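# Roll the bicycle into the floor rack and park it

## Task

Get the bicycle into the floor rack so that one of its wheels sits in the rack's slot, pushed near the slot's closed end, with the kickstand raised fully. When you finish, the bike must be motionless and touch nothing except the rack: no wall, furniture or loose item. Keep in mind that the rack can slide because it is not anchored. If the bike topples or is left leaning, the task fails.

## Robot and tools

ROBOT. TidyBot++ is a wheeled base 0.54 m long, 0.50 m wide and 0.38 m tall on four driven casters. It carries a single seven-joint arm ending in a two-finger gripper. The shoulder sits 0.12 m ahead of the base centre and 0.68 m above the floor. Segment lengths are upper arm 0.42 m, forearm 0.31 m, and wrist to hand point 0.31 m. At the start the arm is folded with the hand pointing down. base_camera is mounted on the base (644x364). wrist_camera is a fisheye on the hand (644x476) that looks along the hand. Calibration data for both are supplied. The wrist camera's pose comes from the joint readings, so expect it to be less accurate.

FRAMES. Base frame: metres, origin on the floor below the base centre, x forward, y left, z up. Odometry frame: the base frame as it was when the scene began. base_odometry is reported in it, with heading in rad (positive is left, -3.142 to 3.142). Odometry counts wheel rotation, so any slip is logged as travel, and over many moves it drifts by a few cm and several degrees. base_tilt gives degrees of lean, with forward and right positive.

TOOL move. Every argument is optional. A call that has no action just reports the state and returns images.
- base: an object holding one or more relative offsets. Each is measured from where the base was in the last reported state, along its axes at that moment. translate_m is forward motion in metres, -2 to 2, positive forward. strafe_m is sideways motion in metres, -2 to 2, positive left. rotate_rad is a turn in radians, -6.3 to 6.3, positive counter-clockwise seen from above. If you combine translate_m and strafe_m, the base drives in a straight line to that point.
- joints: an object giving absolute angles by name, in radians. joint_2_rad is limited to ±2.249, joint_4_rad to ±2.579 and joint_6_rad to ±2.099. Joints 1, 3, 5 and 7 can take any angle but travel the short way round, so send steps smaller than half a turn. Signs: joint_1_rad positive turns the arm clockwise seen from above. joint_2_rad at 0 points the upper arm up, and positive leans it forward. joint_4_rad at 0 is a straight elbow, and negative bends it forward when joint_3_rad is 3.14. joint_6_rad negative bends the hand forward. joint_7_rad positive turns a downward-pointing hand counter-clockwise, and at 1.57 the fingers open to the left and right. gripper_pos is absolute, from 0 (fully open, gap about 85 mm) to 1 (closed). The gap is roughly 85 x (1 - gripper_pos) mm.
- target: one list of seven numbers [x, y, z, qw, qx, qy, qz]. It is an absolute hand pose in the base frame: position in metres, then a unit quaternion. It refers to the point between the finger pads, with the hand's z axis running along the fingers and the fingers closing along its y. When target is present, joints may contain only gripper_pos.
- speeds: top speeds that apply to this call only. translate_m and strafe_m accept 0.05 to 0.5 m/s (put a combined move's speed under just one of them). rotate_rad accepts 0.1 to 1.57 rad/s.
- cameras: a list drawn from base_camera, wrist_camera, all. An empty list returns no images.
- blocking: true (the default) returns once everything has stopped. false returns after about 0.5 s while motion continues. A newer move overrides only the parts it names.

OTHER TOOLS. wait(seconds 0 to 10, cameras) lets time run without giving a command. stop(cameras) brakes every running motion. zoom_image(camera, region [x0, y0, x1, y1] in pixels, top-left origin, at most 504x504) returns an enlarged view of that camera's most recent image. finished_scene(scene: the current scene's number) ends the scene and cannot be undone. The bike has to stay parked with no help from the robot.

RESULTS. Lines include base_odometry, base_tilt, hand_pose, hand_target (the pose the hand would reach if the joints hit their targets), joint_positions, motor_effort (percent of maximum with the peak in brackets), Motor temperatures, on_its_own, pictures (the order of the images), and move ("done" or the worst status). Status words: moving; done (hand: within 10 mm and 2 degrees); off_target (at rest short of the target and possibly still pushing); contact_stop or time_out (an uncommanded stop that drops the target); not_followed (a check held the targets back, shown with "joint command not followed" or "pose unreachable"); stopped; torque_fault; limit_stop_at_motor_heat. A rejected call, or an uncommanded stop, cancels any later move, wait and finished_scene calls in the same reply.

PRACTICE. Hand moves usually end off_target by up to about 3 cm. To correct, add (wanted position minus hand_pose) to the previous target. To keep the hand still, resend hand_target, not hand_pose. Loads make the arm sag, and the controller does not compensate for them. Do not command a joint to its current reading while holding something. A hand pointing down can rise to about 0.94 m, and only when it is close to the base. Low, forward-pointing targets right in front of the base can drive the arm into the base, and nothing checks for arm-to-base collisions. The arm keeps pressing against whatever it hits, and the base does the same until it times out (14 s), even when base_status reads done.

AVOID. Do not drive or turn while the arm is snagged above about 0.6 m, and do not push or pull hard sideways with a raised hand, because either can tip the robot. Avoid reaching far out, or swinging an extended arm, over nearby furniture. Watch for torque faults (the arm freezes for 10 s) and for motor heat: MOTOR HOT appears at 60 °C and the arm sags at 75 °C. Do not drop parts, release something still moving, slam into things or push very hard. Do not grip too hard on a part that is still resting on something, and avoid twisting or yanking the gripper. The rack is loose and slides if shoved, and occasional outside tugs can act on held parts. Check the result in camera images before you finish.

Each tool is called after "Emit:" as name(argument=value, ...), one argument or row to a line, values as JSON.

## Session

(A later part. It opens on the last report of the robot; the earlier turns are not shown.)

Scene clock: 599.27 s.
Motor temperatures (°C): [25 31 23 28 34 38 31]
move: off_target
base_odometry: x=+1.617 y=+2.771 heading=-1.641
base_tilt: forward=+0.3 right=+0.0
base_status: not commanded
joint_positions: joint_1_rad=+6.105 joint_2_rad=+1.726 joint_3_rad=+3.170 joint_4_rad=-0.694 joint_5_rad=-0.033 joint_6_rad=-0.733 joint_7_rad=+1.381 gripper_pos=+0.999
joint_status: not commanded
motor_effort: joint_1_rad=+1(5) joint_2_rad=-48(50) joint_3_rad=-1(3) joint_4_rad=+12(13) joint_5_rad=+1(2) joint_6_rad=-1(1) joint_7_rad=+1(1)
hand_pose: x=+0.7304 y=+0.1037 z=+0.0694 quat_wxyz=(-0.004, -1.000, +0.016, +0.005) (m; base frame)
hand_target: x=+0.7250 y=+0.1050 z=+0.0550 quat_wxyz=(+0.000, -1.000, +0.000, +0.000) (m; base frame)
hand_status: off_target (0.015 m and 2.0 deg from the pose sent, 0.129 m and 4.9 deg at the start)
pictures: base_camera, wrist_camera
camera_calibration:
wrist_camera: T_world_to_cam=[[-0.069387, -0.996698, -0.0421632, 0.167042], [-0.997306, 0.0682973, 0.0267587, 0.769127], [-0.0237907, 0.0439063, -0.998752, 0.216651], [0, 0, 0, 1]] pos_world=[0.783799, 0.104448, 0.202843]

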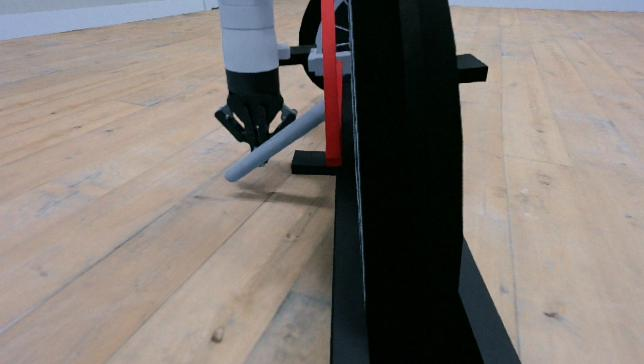

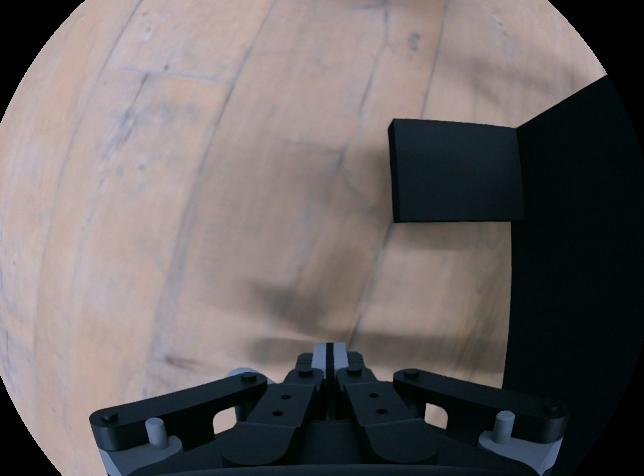

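Emit:
move(
  target=[0.67, 0.12, 0.055, 0, 1, 0, 0],
)

Emit:
move(
  target=[0.62, 0.12, 0.06, 0, 1, 0, 0],
)

Scene clock: 600.90 s.
Motor temperatures (°C): [25 31 23 28 34 38 31]
move: off_target
base_odometry: x=+1.617 y=+2.771 heading=-1.641
base_tilt: forward=+0.3 right=+0.0
base_status: not commanded
joint_positions: joint_1_rad=+6.097 joint_2_rad=+1.627 joint_3_rad=+3.173 joint_4_rad=-0.947 joint_5_rad=-0.033 joint_6_rad=-0.493 joint_7_rad=+1.381 gripper_pos=+0.999
joint_status: not commanded
motor_effort: joint_1_rad=-3(3) joint_2_rad=-40(48) joint_3_rad=-5(5) joint_4_rad=+2(12) joint_5_rad=-1(2) joint_6_rad=-7(8) joint_7_rad=+1(1)
hand_pose: x=+0.7233 y=+0.1023 z=+0.0827 quat_wxyz=(+0.000, -0.999, +0.014, -0.039) (m; base frame)
hand_target: x=+0.6700 y=+0.1200 z=+0.0550 quat_wxyz=(+0.000, -1.000, +0.000, +0.000) (m; base frame)
hand_status: off_target (0.063 m and 4.7 deg from the pose sent, 0.064 m and 2.0 deg at the start)
pictures: base_camera, wrist_camera
camera_calibration:
wrist_camera: T_world_to_cam=[[-0.0610836, -0.99666, -0.0541912, 0.160641], [-0.996167, 0.0642789, -0.0593217, 0.768571], [0.0626069, 0.0503599, -0.996767, 0.166562], [0, 0, 0, 1]] pos_world=[0.76501, 0.102314, 0.220322]

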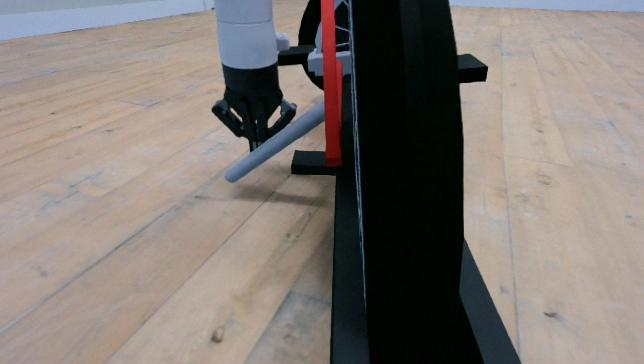

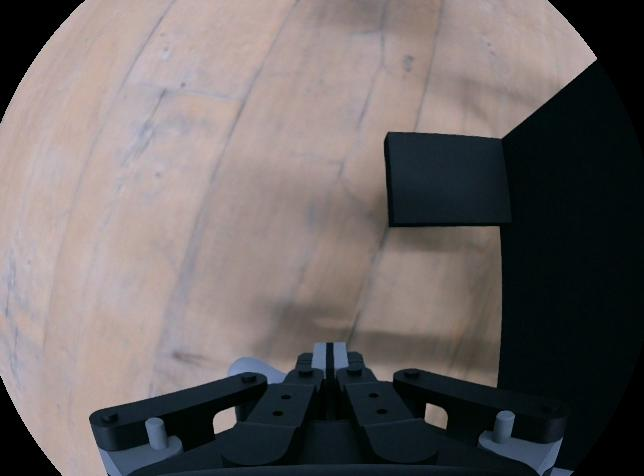

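Scene clock: 603.03 s.
Motor temperatures (°C): [25 31 23 28 34 38 31]
move: done
base_odometry: x=+1.617 y=+2.771 heading=-1.641
base_tilt: forward=+0.3 right=+0.0
base_status: not commanded
joint_positions: joint_1_rad=+6.033 joint_2_rad=+1.587 joint_3_rad=+3.172 joint_4_rad=-1.238 joint_5_rad=-0.054 joint_6_rad=-0.308 joint_7_rad=+1.381 gripper_pos=+0.999
joint_status: not commanded
motor_effort: joint_1_rad=+1(4) joint_2_rad=-43(47) joint_3_rad=-1(6) joint_4_rad=+6(8) joint_5_rad=+1(2) joint_6_rad=+0(10) joint_7_rad=+1(1)
hand_pose: x=+0.6272 y=+0.1171 z=+0.0646 quat_wxyz=(-0.006, -1.000, -0.005, -0.006) (m; base frame)
hand_target: x=+0.6200 y=+0.1200 z=+0.0600 quat_wxyz=(+0.000, -1.000, +0.000, +0.000) (m; base frame)
hand_status: done (0.009 m and 1.1 deg from the pose sent, 0.107 m and 4.7 deg at the start)
pictures: base_camera, wrist_camera
camera_calibration:
wrist_camera: T_world_to_cam=[[-0.0269043, -0.998864, -0.0393323, 0.146373], [-0.999628, 0.0267071, 0.00553155, 0.673112], [-0.00447482, 0.0394665, -0.999211, 0.197296], [0, 0, 0, 1]] pos_world=[0.677682, 0.120443, 0.199174]

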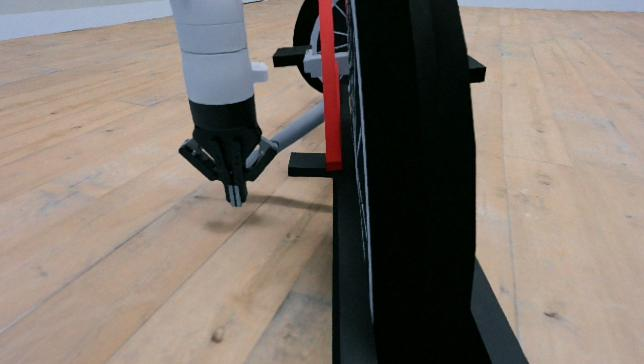

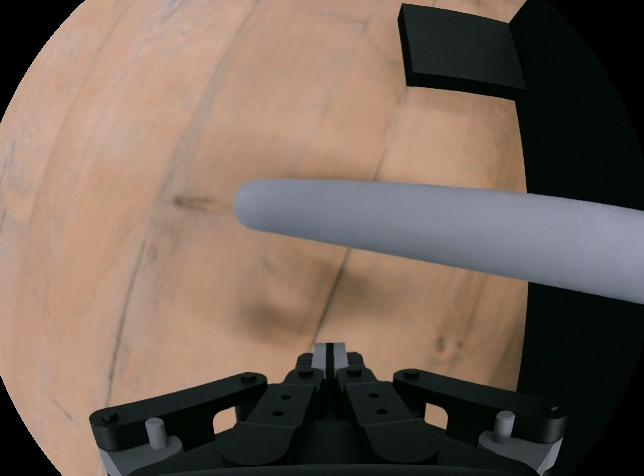

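Emit:
move(
  target=[0.62, 0.22, 0.075, 0, 1, 0, 0],
)

Emit:
move(
  target=[0.725, 0.21, 0.06, 0, 1, 0, 0],
)

Emit:
move(
  target=[0.73, 0.12, 0.035, 0, 1, 0, 0],
)

Scene clock: 606.23 s.
Motor temperatures (°C): [25 31 23 28 34 38 31]
move: off_target
base_odometry: x=+1.617 y=+2.771 heading=-1.641
base_tilt: forward=+0.2 right=-0.1
base_status: not commanded
joint_positions: joint_1_rad=+5.840 joint_2_rad=+1.585 joint_3_rad=+3.177 joint_4_rad=-1.151 joint_5_rad=-0.088 joint_6_rad=-0.346 joint_7_rad=+1.301 gripper_pos=+0.999
joint_status: not commanded
motor_effort: joint_1_rad=+1(5) joint_2_rad=-45(45) joint_3_rad=+0(3) joint_4_rad=+8(8) joint_5_rad=+0(2) joint_6_rad=+0(1) joint_7_rad=+1(1)
hand_pose: x=+0.6324 y=+0.2322 z=+0.0759 quat_wxyz=(+0.009, -0.998, -0.046, -0.029) (m; base frame)
hand_target: x=+0.6200 y=+0.2200 z=+0.0750 quat_wxyz=(+0.000, -1.000, +0.000, +0.000) (m; base frame)
hand_status: off_target (0.017 m and 6.4 deg from the pose sent, 0.104 m and 1.1 deg at the start)
pictures: base_camera, wrist_camera
camera_calibration:
wrist_camera: T_world_to_cam=[[0.0593488, -0.995892, -0.0683808, 0.208914], [-0.997597, -0.0567175, -0.0398017, 0.696728], [0.0357598, 0.0705786, -0.996865, 0.17123], [0, 0, 0, 1]] pos_world=[0.676532, 0.235487, 0.21271]

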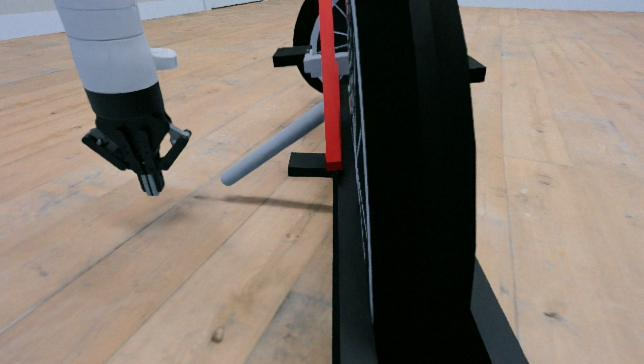

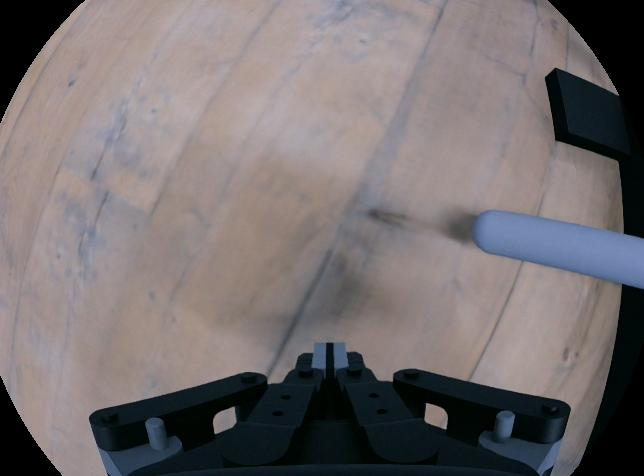

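Scene clock: 608.40 s.
Motor temperatures (°C): [25 31 23 28 34 38 31]
move: off_target
base_odometry: x=+1.617 y=+2.771 heading=-1.641
base_tilt: forward=+0.3 right=-0.1
base_status: not commanded
joint_positions: joint_1_rad=+5.923 joint_2_rad=+1.770 joint_3_rad=+3.177 joint_4_rad=-0.520 joint_5_rad=-0.088 joint_6_rad=-0.760 joint_7_rad=+1.301 gripper_pos=+0.999
joint_status: not commanded
motor_effort: joint_1_rad=+1(2) joint_2_rad=-50(50) joint_3_rad=-1(1) joint_4_rad=+13(14) joint_5_rad=+1(1) joint_6_rad=+1(1) joint_7_rad=+1(1)
hand_pose: x=+0.7517 y=+0.2427 z=+0.0810 quat_wxyz=(+0.028, -0.999, -0.019, -0.039) (m; base frame)
hand_target: x=+0.7250 y=+0.2100 z=+0.0600 quat_wxyz=(+0.000, -1.000, +0.000, +0.000) (m; base frame)
hand_status: off_target (0.047 m and 5.9 deg from the pose sent, 0.097 m and 6.4 deg at the start)
pictures: base_camera, wrist_camera
camera_calibration:
wrist_camera: T_world_to_cam=[[0.00699207, -0.994115, -0.108106, 0.254779], [-0.998223, -0.000540813, -0.0595896, 0.804954], [0.0591804, 0.108331, -0.992352, 0.144147], [0, 0, 0, 1]] pos_world=[0.793212, 0.2381, 0.218554]

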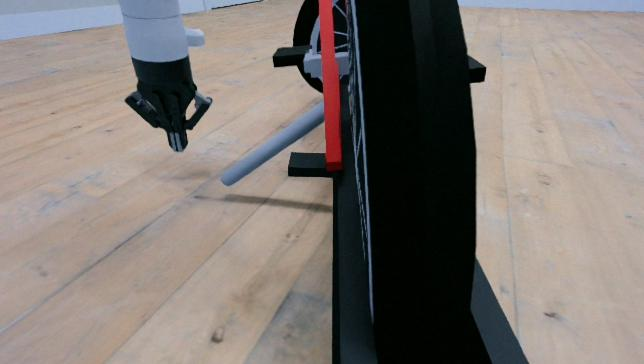

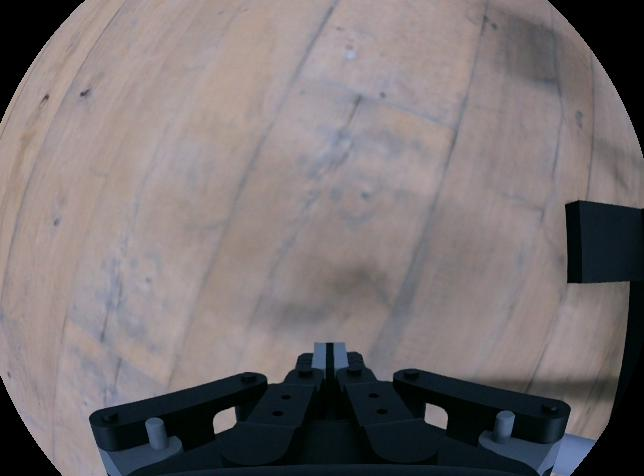

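Scene clock: 609.73 s.
Motor temperatures (°C): [25 31 23 28 34 38 31]
move: off_target
base_odometry: x=+1.617 y=+2.771 heading=-1.641
base_tilt: forward=+0.3 right=+0.0
base_status: not commanded
joint_positions: joint_1_rad=+6.084 joint_2_rad=+1.797 joint_3_rad=+3.177 joint_4_rad=-0.547 joint_5_rad=-0.088 joint_6_rad=-0.760 joint_7_rad=+1.360 gripper_pos=+0.999
joint_status: not commanded
motor_effort: joint_1_rad=+1(5) joint_2_rad=-49(50) joint_3_rad=-1(3) joint_4_rad=+12(14) joint_5_rad=+0(2) joint_6_rad=+0(1) joint_7_rad=+1(1)
hand_pose: x=+0.7524 y=+0.1319 z=+0.0566 quat_wxyz=(+0.017, -0.999, +0.033, -0.016) (m; base frame)
hand_target: x=+0.7300 y=+0.1200 z=+0.0350 quat_wxyz=(+0.000, -1.000, +0.000, +0.000) (m; base frame)
hand_status: off_target (0.033 m and 4.6 deg from the pose sent, 0.133 m and 5.9 deg at the start)
pictures: base_camera, wrist_camera
camera_calibration:
wrist_camera: T_world_to_cam=[[-0.100131, -0.991112, -0.0875779, 0.221103], [-0.994768, 0.101514, -0.0114775, 0.785417], [0.0202659, 0.0859704, -0.996092, 0.164291], [0, 0, 0, 1]] pos_world=[0.800117, 0.125282, 0.192027]

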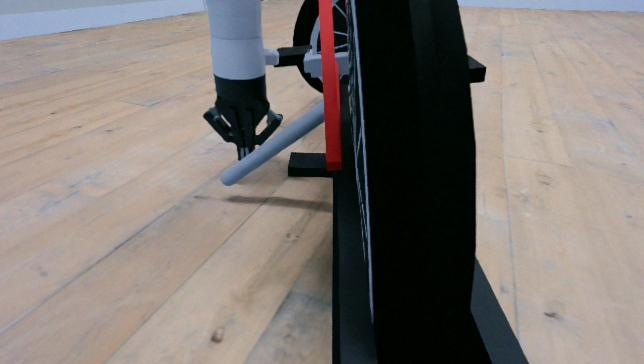

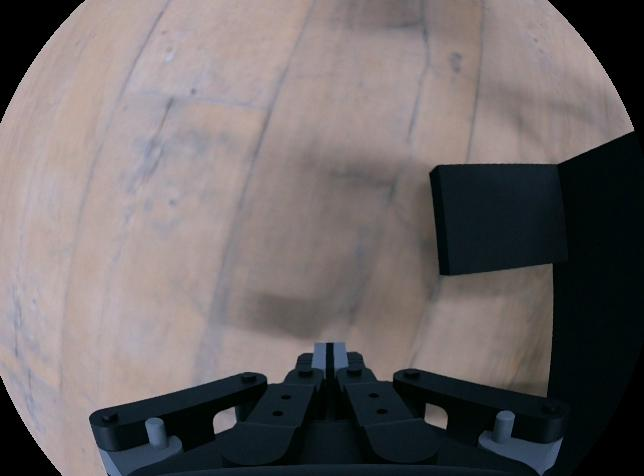

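Emit:
move(
  base={"translate_m": 0.025},
  speeds={"translate_m": 0.1},
  target=[0.7, 0.105, 0.02, 0, 1, 0, 0],
)

Scene clock: 611.00 s.
Motor temperatures (°C): [25 31 23 28 34 38 31]
move: off_target
base_odometry: x=+1.615 y=+2.746 heading=-1.641
base_tilt: forward=+0.3 right=+0.0
base_status: done
joint_positions: joint_1_rad=+6.084 joint_2_rad=+1.788 joint_3_rad=+3.177 joint_4_rad=-0.718 joint_5_rad=-0.088 joint_6_rad=-0.673 joint_7_rad=+1.379 gripper_pos=+0.999
joint_status: not commanded
motor_effort: joint_1_rad=+1(4) joint_2_rad=-46(49) joint_3_rad=-1(2) joint_4_rad=+9(13) joint_5_rad=+1(2) joint_6_rad=-1(5) joint_7_rad=+1(1)
hand_pose: x=+0.6940 y=+0.1165 z=+0.0271 quat_wxyz=(+0.006, -0.999, +0.028, +0.019) (m; base frame)
hand_target: x=+0.7000 y=+0.1050 z=+0.0200 quat_wxyz=(+0.000, -1.000, +0.000, +0.000) (m; base frame)
hand_status: off_target (0.015 m and 3.9 deg from the pose sent, 0.069 m and 4.6 deg at the start)
pictures: base_camera, wrist_camera
camera_calibration:
wrist_camera: T_world_to_cam=[[-0.0940041, -0.993769, -0.0598859, 0.192722], [-0.994237, 0.0905938, 0.0573251, 0.727583], [-0.0515426, 0.0649295, -0.996558, 0.189758], [0, 0, 0, 1]] pos_world=[0.751287, 0.113286, 0.158938]

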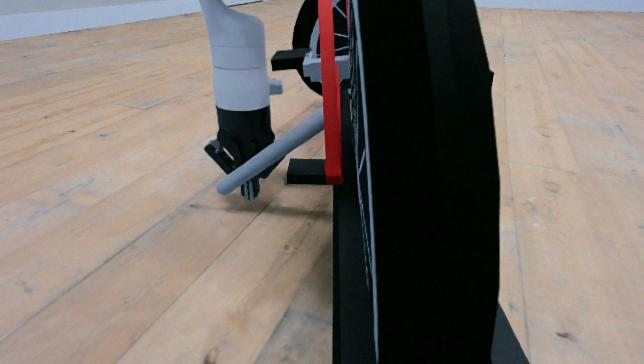

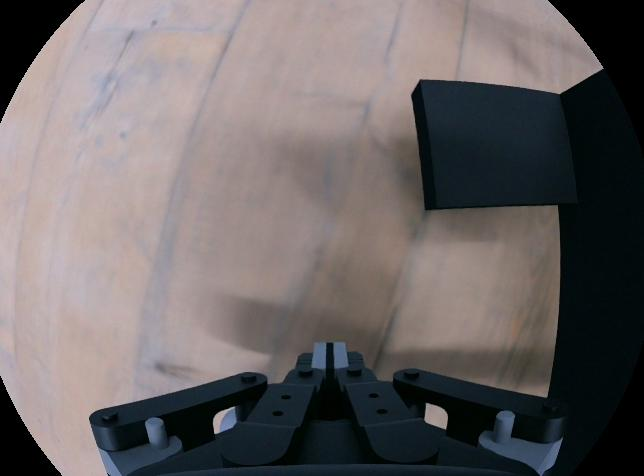

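Emit:
move(
  target=[0.64, 0.115, 0.03, 0, 1, 0, 0],
)

Emit:
move(
  target=[0.60, 0.115, 0.03, 0, 1, 0, 0],
)

Scene clock: 612.57 s.
Motor temperatures (°C): [25 31 23 28 34 38 31]
move: off_target
base_odometry: x=+1.615 y=+2.746 heading=-1.641
base_tilt: forward=+0.2 right=+0.0
base_status: not commanded
joint_positions: joint_1_rad=+6.080 joint_2_rad=+1.654 joint_3_rad=+3.177 joint_4_rad=-1.020 joint_5_rad=-0.088 joint_6_rad=-0.397 joint_7_rad=+1.379 gripper_pos=+0.999
joint_status: not commanded
motor_effort: joint_1_rad=-1(1) joint_2_rad=-38(45) joint_3_rad=-2(3) joint_4_rad=+1(9) joint_5_rad=+0(2) joint_6_rad=-6(7) joint_7_rad=+1(1)
hand_pose: x=+0.6920 y=+0.1098 z=+0.0555 quat_wxyz=(+0.008, -0.999, +0.032, -0.035) (m; base frame)
hand_target: x=+0.6400 y=+0.1150 z=+0.0300 quat_wxyz=(+0.000, -1.000, +0.000, +0.000) (m; base frame)
hand_status: off_target (0.058 m and 5.5 deg from the pose sent, 0.054 m and 3.9 deg at the start)
pictures: base_camera, wrist_camera
camera_calibration:
wrist_camera: T_world_to_cam=[[-0.0961526, -0.992809, -0.0713147, 0.189526], [-0.993689, 0.099902, -0.0510103, 0.729143], [0.0577679, 0.0659598, -0.996149, 0.142658], [0, 0, 0, 1]] pos_world=[0.734523, 0.105911, 0.192818]

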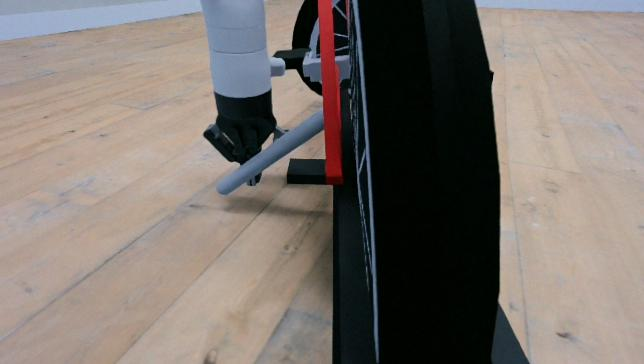

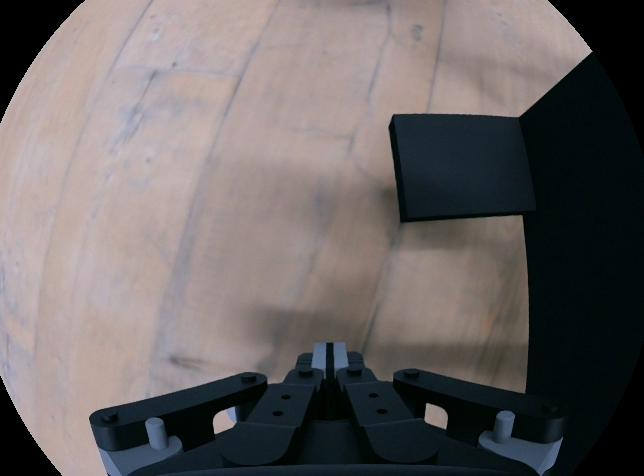

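Scene clock: 613.67 s.
Motor temperatures (°C): [25 31 23 28 34 38 31]
move: off_target
base_odometry: x=+1.615 y=+2.746 heading=-1.641
base_tilt: forward=+0.3 right=+0.0
base_status: not commanded
joint_positions: joint_1_rad=+6.071 joint_2_rad=+1.601 joint_3_rad=+3.177 joint_4_rad=-1.162 joint_5_rad=-0.088 joint_6_rad=-0.239 joint_7_rad=+1.386 gripper_pos=+0.999
joint_status: not commanded
motor_effort: joint_1_rad=-2(2) joint_2_rad=-33(38) joint_3_rad=-4(4) joint_4_rad=-4(4) joint_5_rad=+0(1) joint_6_rad=-9(10) joint_7_rad=+0(1)
hand_pose: x=+0.6895 y=+0.1095 z=+0.0688 quat_wxyz=(+0.010, -0.997, +0.027, -0.070) (m; base frame)
hand_target: x=+0.6000 y=+0.1150 z=+0.0300 quat_wxyz=(+0.000, -1.000, +0.000, +0.000) (m; base frame)
hand_status: off_target (0.098 m and 8.7 deg from the pose sent, 0.096 m and 5.5 deg at the start)
pictures: base_camera, wrist_camera
camera_calibration:
wrist_camera: T_world_to_cam=[[-0.0809381, -0.993598, -0.0788185, 0.180058], [-0.988593, 0.0901039, -0.120684, 0.729789], [0.127014, 0.0681515, -0.989557, 0.10762], [0, 0, 0, 1]] pos_world=[0.722369, 0.105814, 0.208762]

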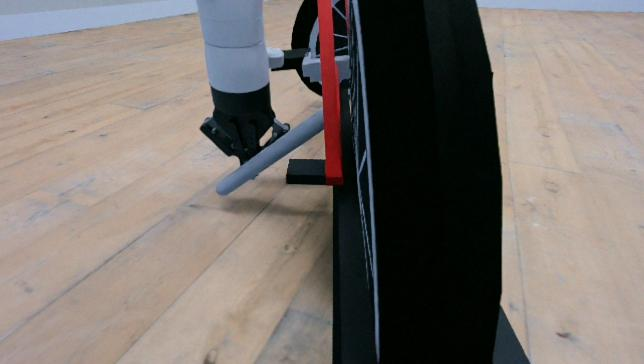

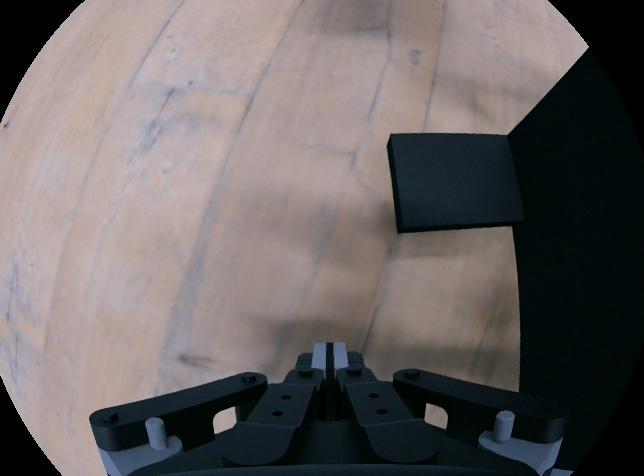

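Emit:
move(
  target=[0.65, 0.112, 0.0, 0, -0.9914, 0, 0.1305],
)

Emit:
move(
  target=[0.59, 0.115, 0.0, 0, -0.9914, 0, 0.1305],
)

Scene clock: 616.13 s.
Motor temperatures (°C): [25 31 23 28 34 38 31]
move: off_target
base_odometry: x=+1.615 y=+2.746 heading=-1.641
base_tilt: forward=+0.3 right=+0.0
base_status: not commanded
joint_positions: joint_1_rad=+6.082 joint_2_rad=+1.971 joint_3_rad=+3.177 joint_4_rad=-0.271 joint_5_rad=-0.088 joint_6_rad=-1.051 joint_7_rad=+1.386 gripper_pos=+0.999
joint_status: not commanded
motor_effort: joint_1_rad=+1(4) joint_2_rad=-46(47) joint_3_rad=-1(6) joint_4_rad=+12(13) joint_5_rad=+1(1) joint_6_rad=-2(9) joint_7_rad=+1(1)
hand_pose: x=+0.6921 y=+0.1284 z=+0.0147 quat_wxyz=(+0.005, -0.997, +0.011, +0.078) (m; base frame)
hand_target: x=+0.6500 y=+0.1120 z=+0.0000 quat_wxyz=(+0.000, -0.991, +0.000, +0.131) (m; base frame)
hand_status: off_target (0.048 m and 6.3 deg from the pose sent, 0.079 m and 23.3 deg at the start)
pictures: base_camera, wrist_camera
camera_calibration:
wrist_camera: T_world_to_cam=[[-0.0673453, -0.996349, -0.0524787, 0.185318], [-0.983314, 0.0573713, 0.172635, 0.720332], [-0.168994, 0.0632292, -0.983587, 0.257851], [0, 0, 0, 1]] pos_world=[0.764368, 0.127011, 0.138989]

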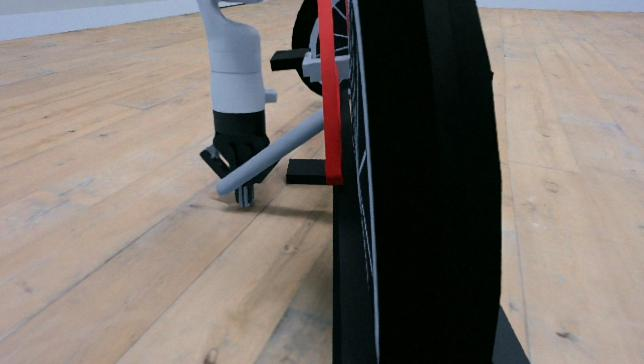

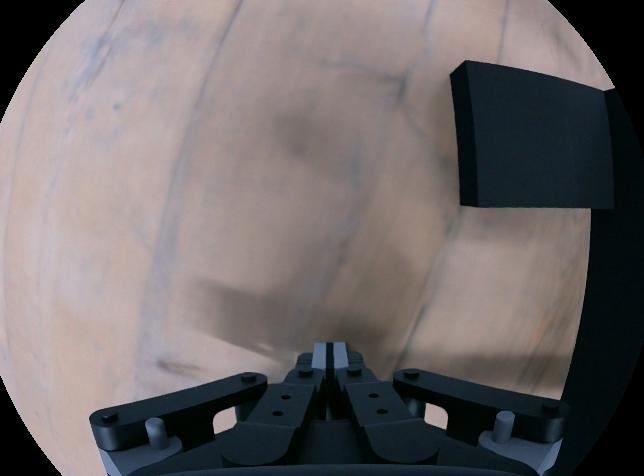

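Scene clock: 617.87 s.
Motor temperatures (°C): [25 31 23 28 34 38 31]
move: off_target
base_odometry: x=+1.615 y=+2.746 heading=-1.641
base_tilt: forward=+0.3 right=+0.0
base_status: not commanded
joint_positions: joint_1_rad=+6.089 joint_2_rad=+1.784 joint_3_rad=+3.175 joint_4_rad=-0.711 joint_5_rad=-0.088 joint_6_rad=-0.773 joint_7_rad=+1.386 gripper_pos=+0.999
joint_status: not commanded
motor_effort: joint_1_rad=-1(3) joint_2_rad=-36(46) joint_3_rad=-2(4) joint_4_rad=+0(12) joint_5_rad=+0(2) joint_6_rad=-12(13) joint_7_rad=+1(1)
hand_pose: x=+0.6698 y=+0.1119 z=+0.0330 quat_wxyz=(+0.000, -0.998, +0.026, +0.064) (m; base frame)
hand_target: x=+0.5900 y=+0.1150 z=+0.0000 quat_wxyz=(+0.000, -0.991, +0.000, +0.131) (m; base frame)
hand_status: off_target (0.086 m and 8.3 deg from the pose sent, 0.104 m and 6.3 deg at the start)
pictures: base_camera, wrist_camera
camera_calibration:
wrist_camera: T_world_to_cam=[[-0.0952629, -0.994521, -0.0430502, 0.186589], [-0.985565, 0.0881482, 0.144542, 0.695179], [-0.139955, 0.0561982, -0.988562, 0.254582], [0, 0, 0, 1]] pos_world=[0.738549, 0.109981, 0.159221]

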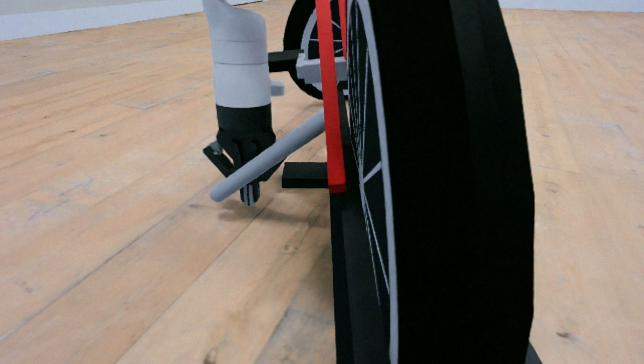

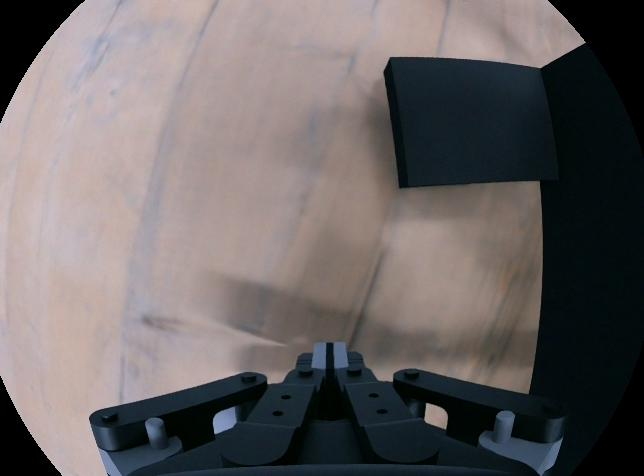

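Emit:
move(
  target=[0.54, 0.115, -0.01, 0, -0.9848, 0, 0.1736],
)

Emit:
move(
  target=[0.49, 0.115, -0.01, 0, -0.9763, 0, 0.2164],
)

Scene clock: 618.70 s.
Motor temperatures (°C): [25 31 23 28 34 38 31]
move: off_target
base_odometry: x=+1.615 y=+2.746 heading=-1.641
base_tilt: forward=+0.2 right=+0.0
base_status: not commanded
joint_positions: joint_1_rad=+6.089 joint_2_rad=+1.774 joint_3_rad=+3.169 joint_4_rad=-0.748 joint_5_rad=-0.088 joint_6_rad=-0.748 joint_7_rad=+1.394 gripper_pos=+0.999
joint_status: not commanded
motor_effort: joint_1_rad=-1(2) joint_2_rad=-30(35) joint_3_rad=-2(3) joint_4_rad=-5(6) joint_5_rad=+1(1) joint_6_rad=-15(15) joint_7_rad=+0(1)
hand_pose: x=+0.6629 y=+0.1129 z=+0.0322 quat_wxyz=(+0.002, -0.998, +0.023, +0.065) (m; base frame)
hand_target: x=+0.5400 y=+0.1150 z=-0.0100 quat_wxyz=(+0.000, -0.985, +0.000, +0.174) (m; base frame)
hand_status: off_target (0.130 m and 12.8 deg from the pose sent, 0.137 m and 13.0 deg at the start)
pictures: base_camera, wrist_camera
camera_calibration:
wrist_camera: T_world_to_cam=[[-0.0896525, -0.994854, -0.0472022, 0.18335], [-0.985604, 0.0817984, 0.147967, 0.688997], [-0.143345, 0.0597883, -0.987865, 0.254632], [0, 0, 0, 1]] pos_world=[0.732016, 0.110824, 0.158248]

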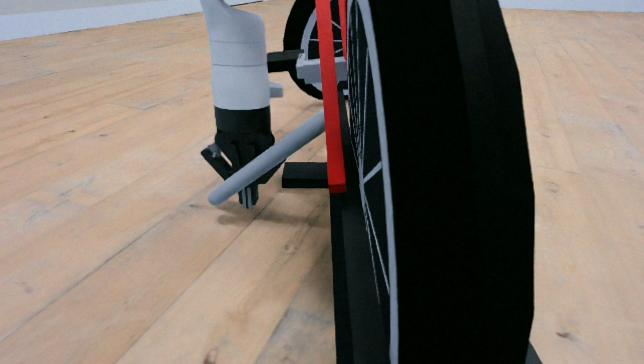

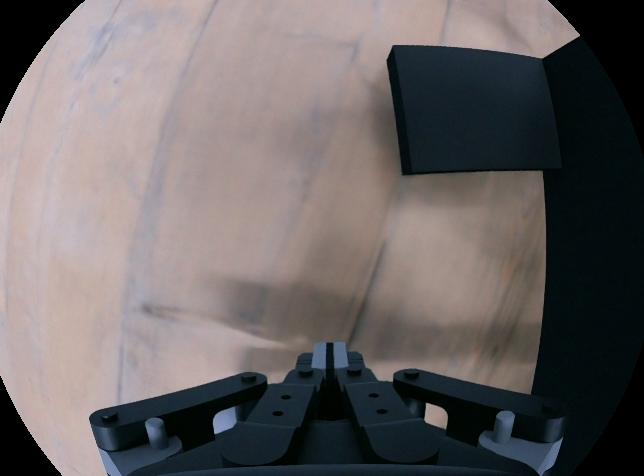

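Scene clock: 619.57 s.
Motor temperatures (°C): [25 31 23 28 34 38 31]
move: off_target
base_odometry: x=+1.615 y=+2.746 heading=-1.641
base_tilt: forward=+0.2 right=+0.0
base_status: not commanded
joint_positions: joint_1_rad=+6.088 joint_2_rad=+1.758 joint_3_rad=+3.151 joint_4_rad=-0.837 joint_5_rad=-0.088 joint_6_rad=-0.746 joint_7_rad=+1.402 gripper_pos=+0.999
joint_status: not commanded
motor_effort: joint_1_rad=+0(1) joint_2_rad=-26(30) joint_3_rad=-1(3) joint_4_rad=-6(7) joint_5_rad=+1(1) joint_6_rad=-12(16) joint_7_rad=+0(1)
hand_pose: x=+0.6221 y=+0.1143 z=+0.0300 quat_wxyz=(+0.003, -0.995, +0.022, +0.102) (m; base frame)
hand_target: x=+0.4900 y=+0.1150 z=-0.0100 quat_wxyz=(+0.000, -0.976, +0.000, +0.216) (m; base frame)
hand_status: off_target (0.138 m and 13.6 deg from the pose sent, 0.178 m and 17.7 deg at the start)
pictures: base_camera, wrist_camera
camera_calibration:
wrist_camera: T_world_to_cam=[[-0.0898622, -0.994954, -0.044632, 0.181038], [-0.972433, 0.07797, 0.219762, 0.639119], [-0.215173, 0.0631499, -0.974532, 0.290413], [0, 0, 0, 1]] pos_world=[0.700258, 0.111953, 0.150643]

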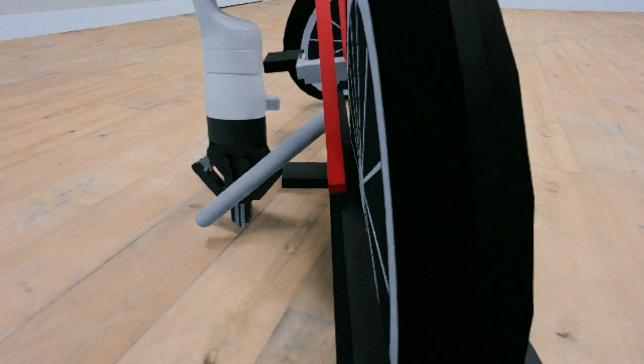

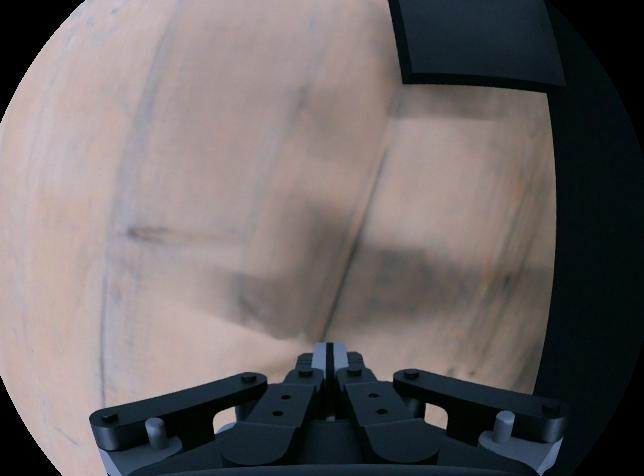

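Emit:
move(
  target=[0.45, 0.115, 0.0, 0, -0.9763, 0, 0.2164],
)

Emit:
move(
  target=[0.42, 0.115, 0.01, 0, -0.9763, 0, 0.2164],
)

Scene clock: 622.63 s.
Motor temperatures (°C): [25 31 23 28 34 38 31]
move: off_target
base_odometry: x=+1.615 y=+2.747 heading=-1.641
base_tilt: forward=+0.3 right=+0.0
base_status: not commanded
joint_positions: joint_1_rad=+6.073 joint_2_rad=+1.765 joint_3_rad=+3.134 joint_4_rad=-1.142 joint_5_rad=-0.088 joint_6_rad=-0.691 joint_7_rad=+1.408 gripper_pos=+0.999
joint_status: not commanded
motor_effort: joint_1_rad=+1(2) joint_2_rad=-36(41) joint_3_rad=-1(2) joint_4_rad=+4(7) joint_5_rad=+0(2) joint_6_rad=-2(13) joint_7_rad=+1(1)
hand_pose: x=+0.4560 y=+0.0953 z=+0.0159 quat_wxyz=(-0.019, -0.974, +0.016, +0.227) (m; base frame)
hand_target: x=+0.4500 y=+0.1150 z=+0.0000 quat_wxyz=(+0.000, -0.976, +0.000, +0.216) (m; base frame)
hand_status: off_target (0.026 m and 3.1 deg from the pose sent, 0.175 m and 13.6 deg at the start)
pictures: base_camera, wrist_camera
camera_calibration:
wrist_camera: T_world_to_cam=[[-0.0784407, -0.996801, 0.01531, 0.140527], [-0.887331, 0.0768099, 0.454691, 0.439728], [-0.454413, 0.0220813, -0.890517, 0.35382], [0, 0, 0, 1]] pos_world=[0.561988, 0.0984889, 0.112991]

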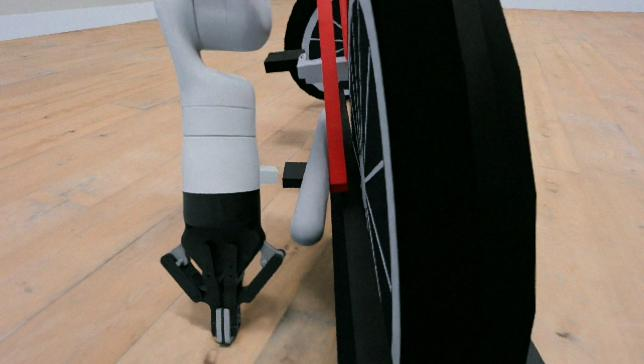

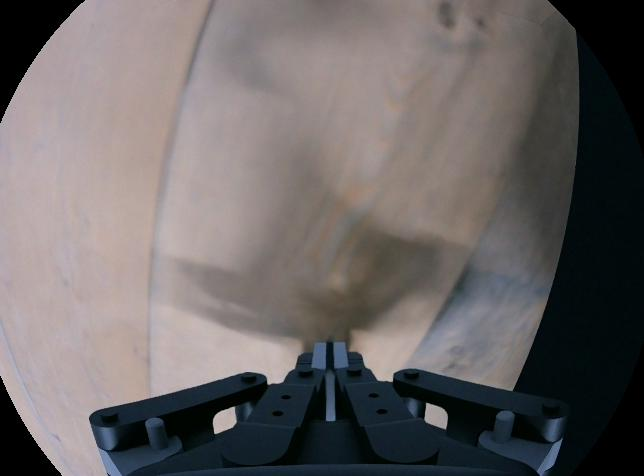

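Scene clock: 623.87 s.
Motor temperatures (°C): [25 31 23 28 34 38 31]
move: off_target
base_odometry: x=+1.615 y=+2.747 heading=-1.641
base_tilt: forward=+0.3 right=+0.0
base_status: not commanded
joint_positions: joint_1_rad=+6.070 joint_2_rad=+1.755 joint_3_rad=+3.131 joint_4_rad=-1.269 joint_5_rad=-0.088 joint_6_rad=-0.603 joint_7_rad=+1.408 gripper_pos=+0.999
joint_status: not commanded
motor_effort: joint_1_rad=+1(1) joint_2_rad=-36(38) joint_3_rad=-1(2) joint_4_rad=+0(4) joint_5_rad=+1(1) joint_6_rad=-5(5) joint_7_rad=+1(1)
hand_pose: x=+0.4131 y=+0.0878 z=+0.0177 quat_wxyz=(-0.024, -0.970, +0.016, +0.240) (m; base frame)
hand_target: x=+0.4200 y=+0.1150 z=+0.0100 quat_wxyz=(+0.000, -0.976, +0.000, +0.216) (m; base frame)
hand_status: off_target (0.029 m and 4.4 deg from the pose sent, 0.041 m and 3.1 deg at the start)
pictures: base_camera, wrist_camera
camera_calibration:
wrist_camera: T_world_to_cam=[[-0.0757684, -0.996755, 0.0271918, 0.128381], [-0.874476, 0.0795271, 0.478506, 0.395501], [-0.479116, 0.0124771, -0.877663, 0.346895], [0, 0, 0, 1]] pos_world=[0.521785, 0.092183, 0.111716]

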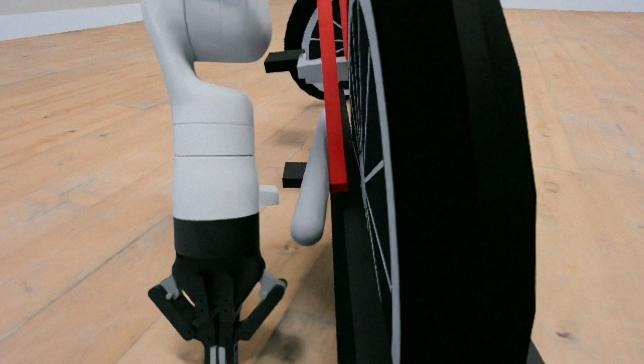

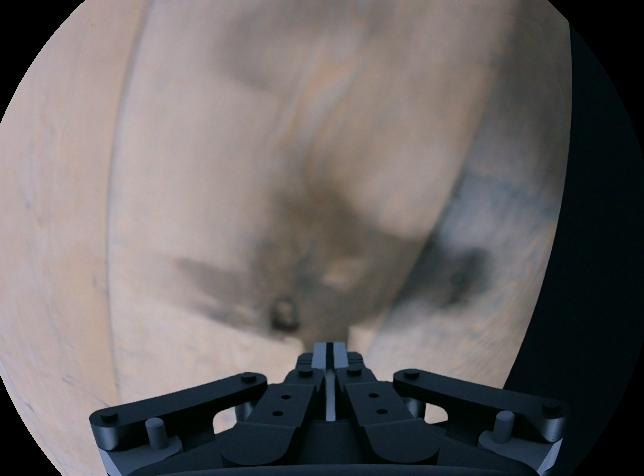

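Emit:
move(
  target=[0.45, 0.28, 0.10, 0, -1, 0, 0],
)

Emit:
move(
  target=[0.50, 0.33, 0.25, 0.3, -0.91, 0.27, 0.1],
)

Scene clock: 626.23 s.
Motor temperatures (°C): [25 31 23 28 34 38 31]
move: off_target
base_odometry: x=+1.615 y=+2.747 heading=-1.641
base_tilt: forward=+0.2 right=+0.0
base_status: not commanded
joint_positions: joint_1_rad=+5.582 joint_2_rad=+1.472 joint_3_rad=+3.133 joint_4_rad=-1.612 joint_5_rad=-0.291 joint_6_rad=-0.123 joint_7_rad=+1.251 gripper_pos=+0.999
joint_status: not commanded
motor_effort: joint_1_rad=+1(3) joint_2_rad=-38(38) joint_3_rad=-1(3) joint_4_rad=+2(2) joint_5_rad=+0(1) joint_6_rad=-1(5) joint_7_rad=+1(1)
hand_pose: x=+0.4266 y=+0.2829 z=+0.0990 quat_wxyz=(-0.001, -0.998, -0.046, +0.038) (m; base frame)
hand_target: x=+0.4500 y=+0.2800 z=+0.1000 quat_wxyz=(+0.000, -1.000, +0.000, +0.000) (m; base frame)
hand_status: off_target (0.024 m and 6.8 deg from the pose sent, 0.212 m and 28.0 deg at the start)
pictures: base_camera, wrist_camera
camera_calibration:
wrist_camera: T_world_to_cam=[[0.0511994, -0.997503, -0.0486389, 0.275158], [-0.99409, -0.0555714, 0.093257, 0.480283], [-0.0957271, 0.0435767, -0.994453, 0.261556], [0, 0, 0, 1]] pos_world=[0.488395, 0.289763, 0.228698]

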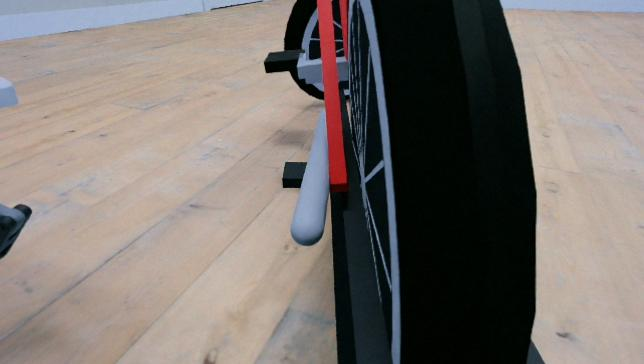

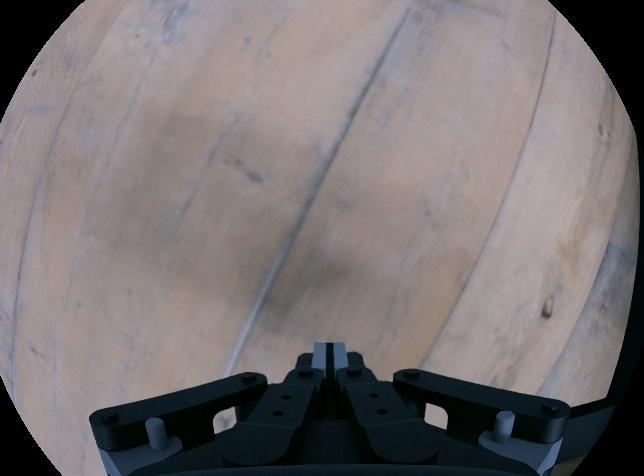

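Scene clock: 628.33 s.
Motor temperatures (°C): [25 31 23 28 34 38 31]
move: off_target
base_odometry: x=+1.615 y=+2.747 heading=-1.641
base_tilt: forward=+0.3 right=+0.0
base_status: not commanded
joint_positions: joint_1_rad=+6.382 joint_2_rad=+1.441 joint_3_rad=+2.505 joint_4_rad=-1.813 joint_5_rad=-0.284 joint_6_rad=-0.007 joint_7_rad=+1.251 gripper_pos=+0.999
joint_status: not commanded
motor_effort: joint_1_rad=+1(3) joint_2_rad=-34(38) joint_3_rad=-13(13) joint_4_rad=+0(2) joint_5_rad=+2(2) joint_6_rad=-2(3) joint_7_rad=+1(1)
hand_pose: x=+0.4814 y=+0.3257 z=+0.2406 quat_wxyz=(+0.284, -0.910, +0.271, +0.132) (m; base frame)
hand_target: x=+0.5000 y=+0.3300 z=+0.2500 quat_wxyz=(+0.300, -0.910, +0.270, +0.100) (m; base frame)
hand_status: off_target (0.021 m and 4.1 deg from the pose sent, 0.174 m and 52.0 deg at the start)
pictures: base_camera, wrist_camera
camera_calibration:
wrist_camera: T_world_to_cam=[[-0.601933, -0.644756, -0.471133, 0.623151], [-0.795511, 0.432767, 0.424117, 0.189682], [-0.0695613, 0.630081, -0.773407, 0.148924], [0, 0, 0, 1]] pos_world=[0.536349, 0.225858, 0.328319]

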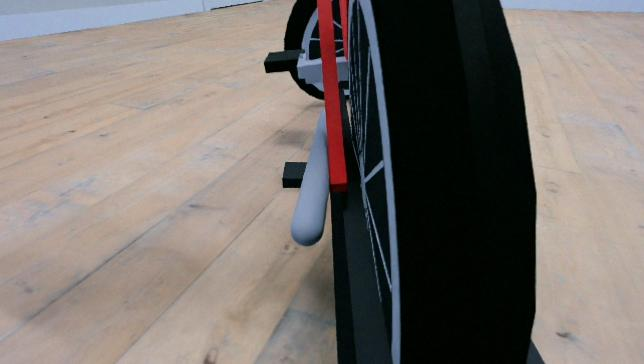

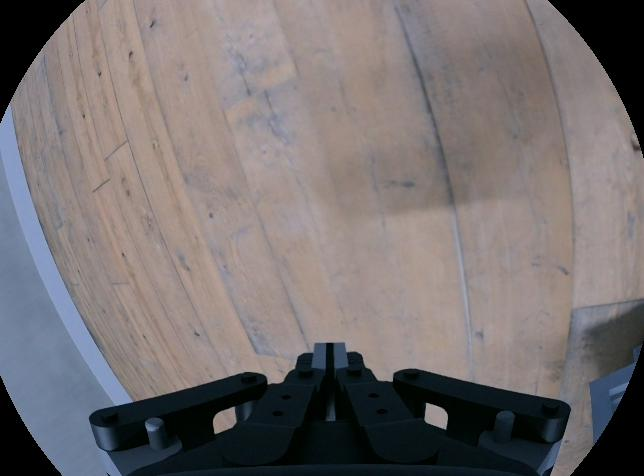

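Emit:
move(
  base={"translate_m": -0.3, "strafe_m": 0.35},
)

Emit:
move(
  joints={"joint_1_rad": 6.7, "joint_2_rad": 0.0, "joint_3_rad": 3.111, "joint_4_rad": -2.3, "joint_5_rad": 0.018, "joint_6_rad": 0.0, "joint_7_rad": 1.54, "gripper_pos": 0.3},
)

Scene clock: 630.53 s.
Motor temperatures (°C): [25 31 23 27 34 38 31]
move: done
base_odometry: x=+1.986 y=+3.021 heading=-1.641
base_tilt: forward=+0.3 right=+0.0
base_status: done
joint_positions: joint_1_rad=+6.388 joint_2_rad=+1.440 joint_3_rad=+2.495 joint_4_rad=-1.823 joint_5_rad=-0.284 joint_6_rad=-0.001 joint_7_rad=+1.251 gripper_pos=+0.999
joint_status: not commanded
motor_effort: joint_1_rad=+1(4) joint_2_rad=-33(35) joint_3_rad=-14(15) joint_4_rad=+0(2) joint_5_rad=+1(2) joint_6_rad=-2(3) joint_7_rad=+1(1)
hand_pose: x=+0.4796 y=+0.3276 z=+0.2447 quat_wxyz=(+0.288, -0.909, +0.272, +0.133) (m; base frame)
hand_target: x=+0.5000 y=+0.3300 z=+0.2500 quat_wxyz=(+0.300, -0.910, +0.270, +0.100) (m; base frame)
hand_status: not commanded
pictures: base_camera, wrist_camera
camera_calibration:
wrist_camera: T_world_to_cam=[[-0.603787, -0.639733, -0.475588, 0.62553], [-0.794139, 0.430955, 0.428511, 0.184548], [-0.0691752, 0.636412, -0.768241, 0.147209], [0, 0, 0, 1]] pos_world=[0.534426, 0.226954, 0.331506]

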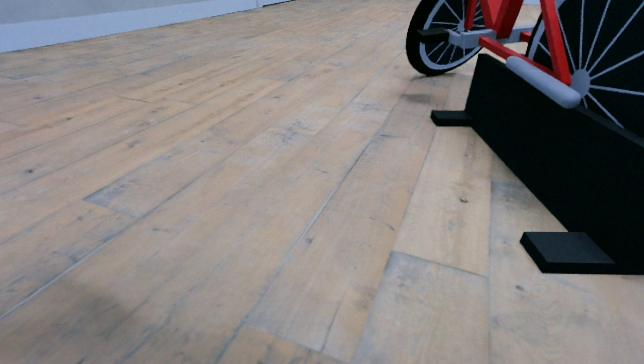

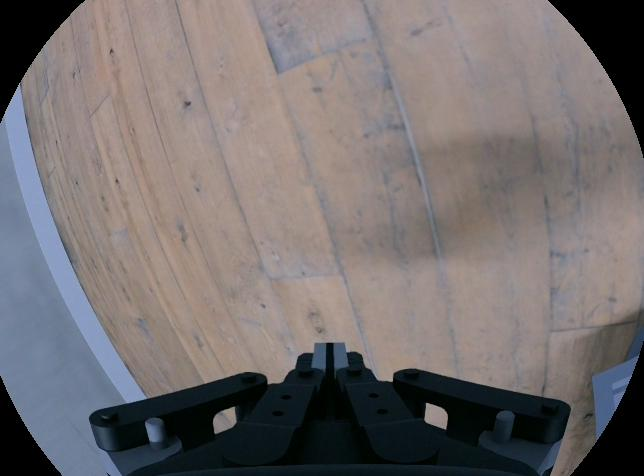

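Scene clock: 633.20 s.
Motor temperatures (°C): [25 31 23 27 34 38 31]
move: done
base_odometry: x=+1.986 y=+3.021 heading=-1.641
base_tilt: forward=+0.2 right=+0.0
base_status: not commanded
joint_positions: joint_1_rad=+6.684 joint_2_rad=+0.009 joint_3_rad=+3.084 joint_4_rad=-2.284 joint_5_rad=-0.035 joint_6_rad=-0.001 joint_7_rad=+1.493 gripper_pos=+0.300
joint_status: all done
motor_effort: joint_1_rad=+1(3) joint_2_rad=-16(36) joint_3_rad=+0(15) joint_4_rad=+17(18) joint_5_rad=+1(2) joint_6_rad=+6(7) joint_7_rad=+1(2)
hand_pose: x=+0.5642 y=-0.1573 z=+0.6884 quat_wxyz=(-0.047, -0.888, +0.206, -0.408) (m; base frame)
hand_target: x=+0.5514 y=-0.1744 z=+0.6857 quat_wxyz=(-0.076, -0.895, +0.181, -0.401) (m; base frame)
hand_status: not commanded
pictures: base_camera, wrist_camera
camera_calibration:
wrist_camera: T_world_to_cam=[[-0.388801, -0.909725, -0.145721, 0.186609], [-0.579551, 0.364447, -0.728903, 0.935782], [0.716208, -0.198946, -0.668929, 0.159657], [0, 0, 0, 1]] pos_world=[0.500539, -0.139517, 0.816086]

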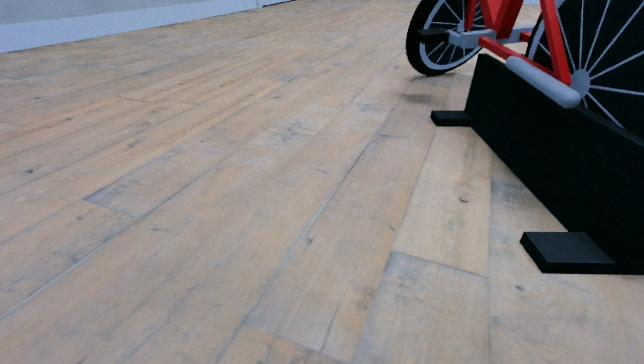

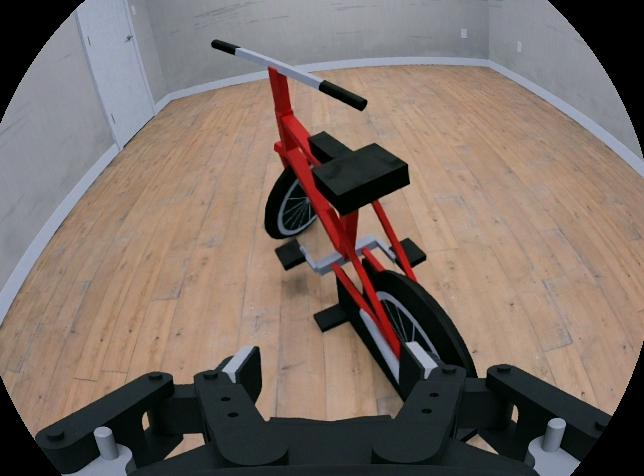

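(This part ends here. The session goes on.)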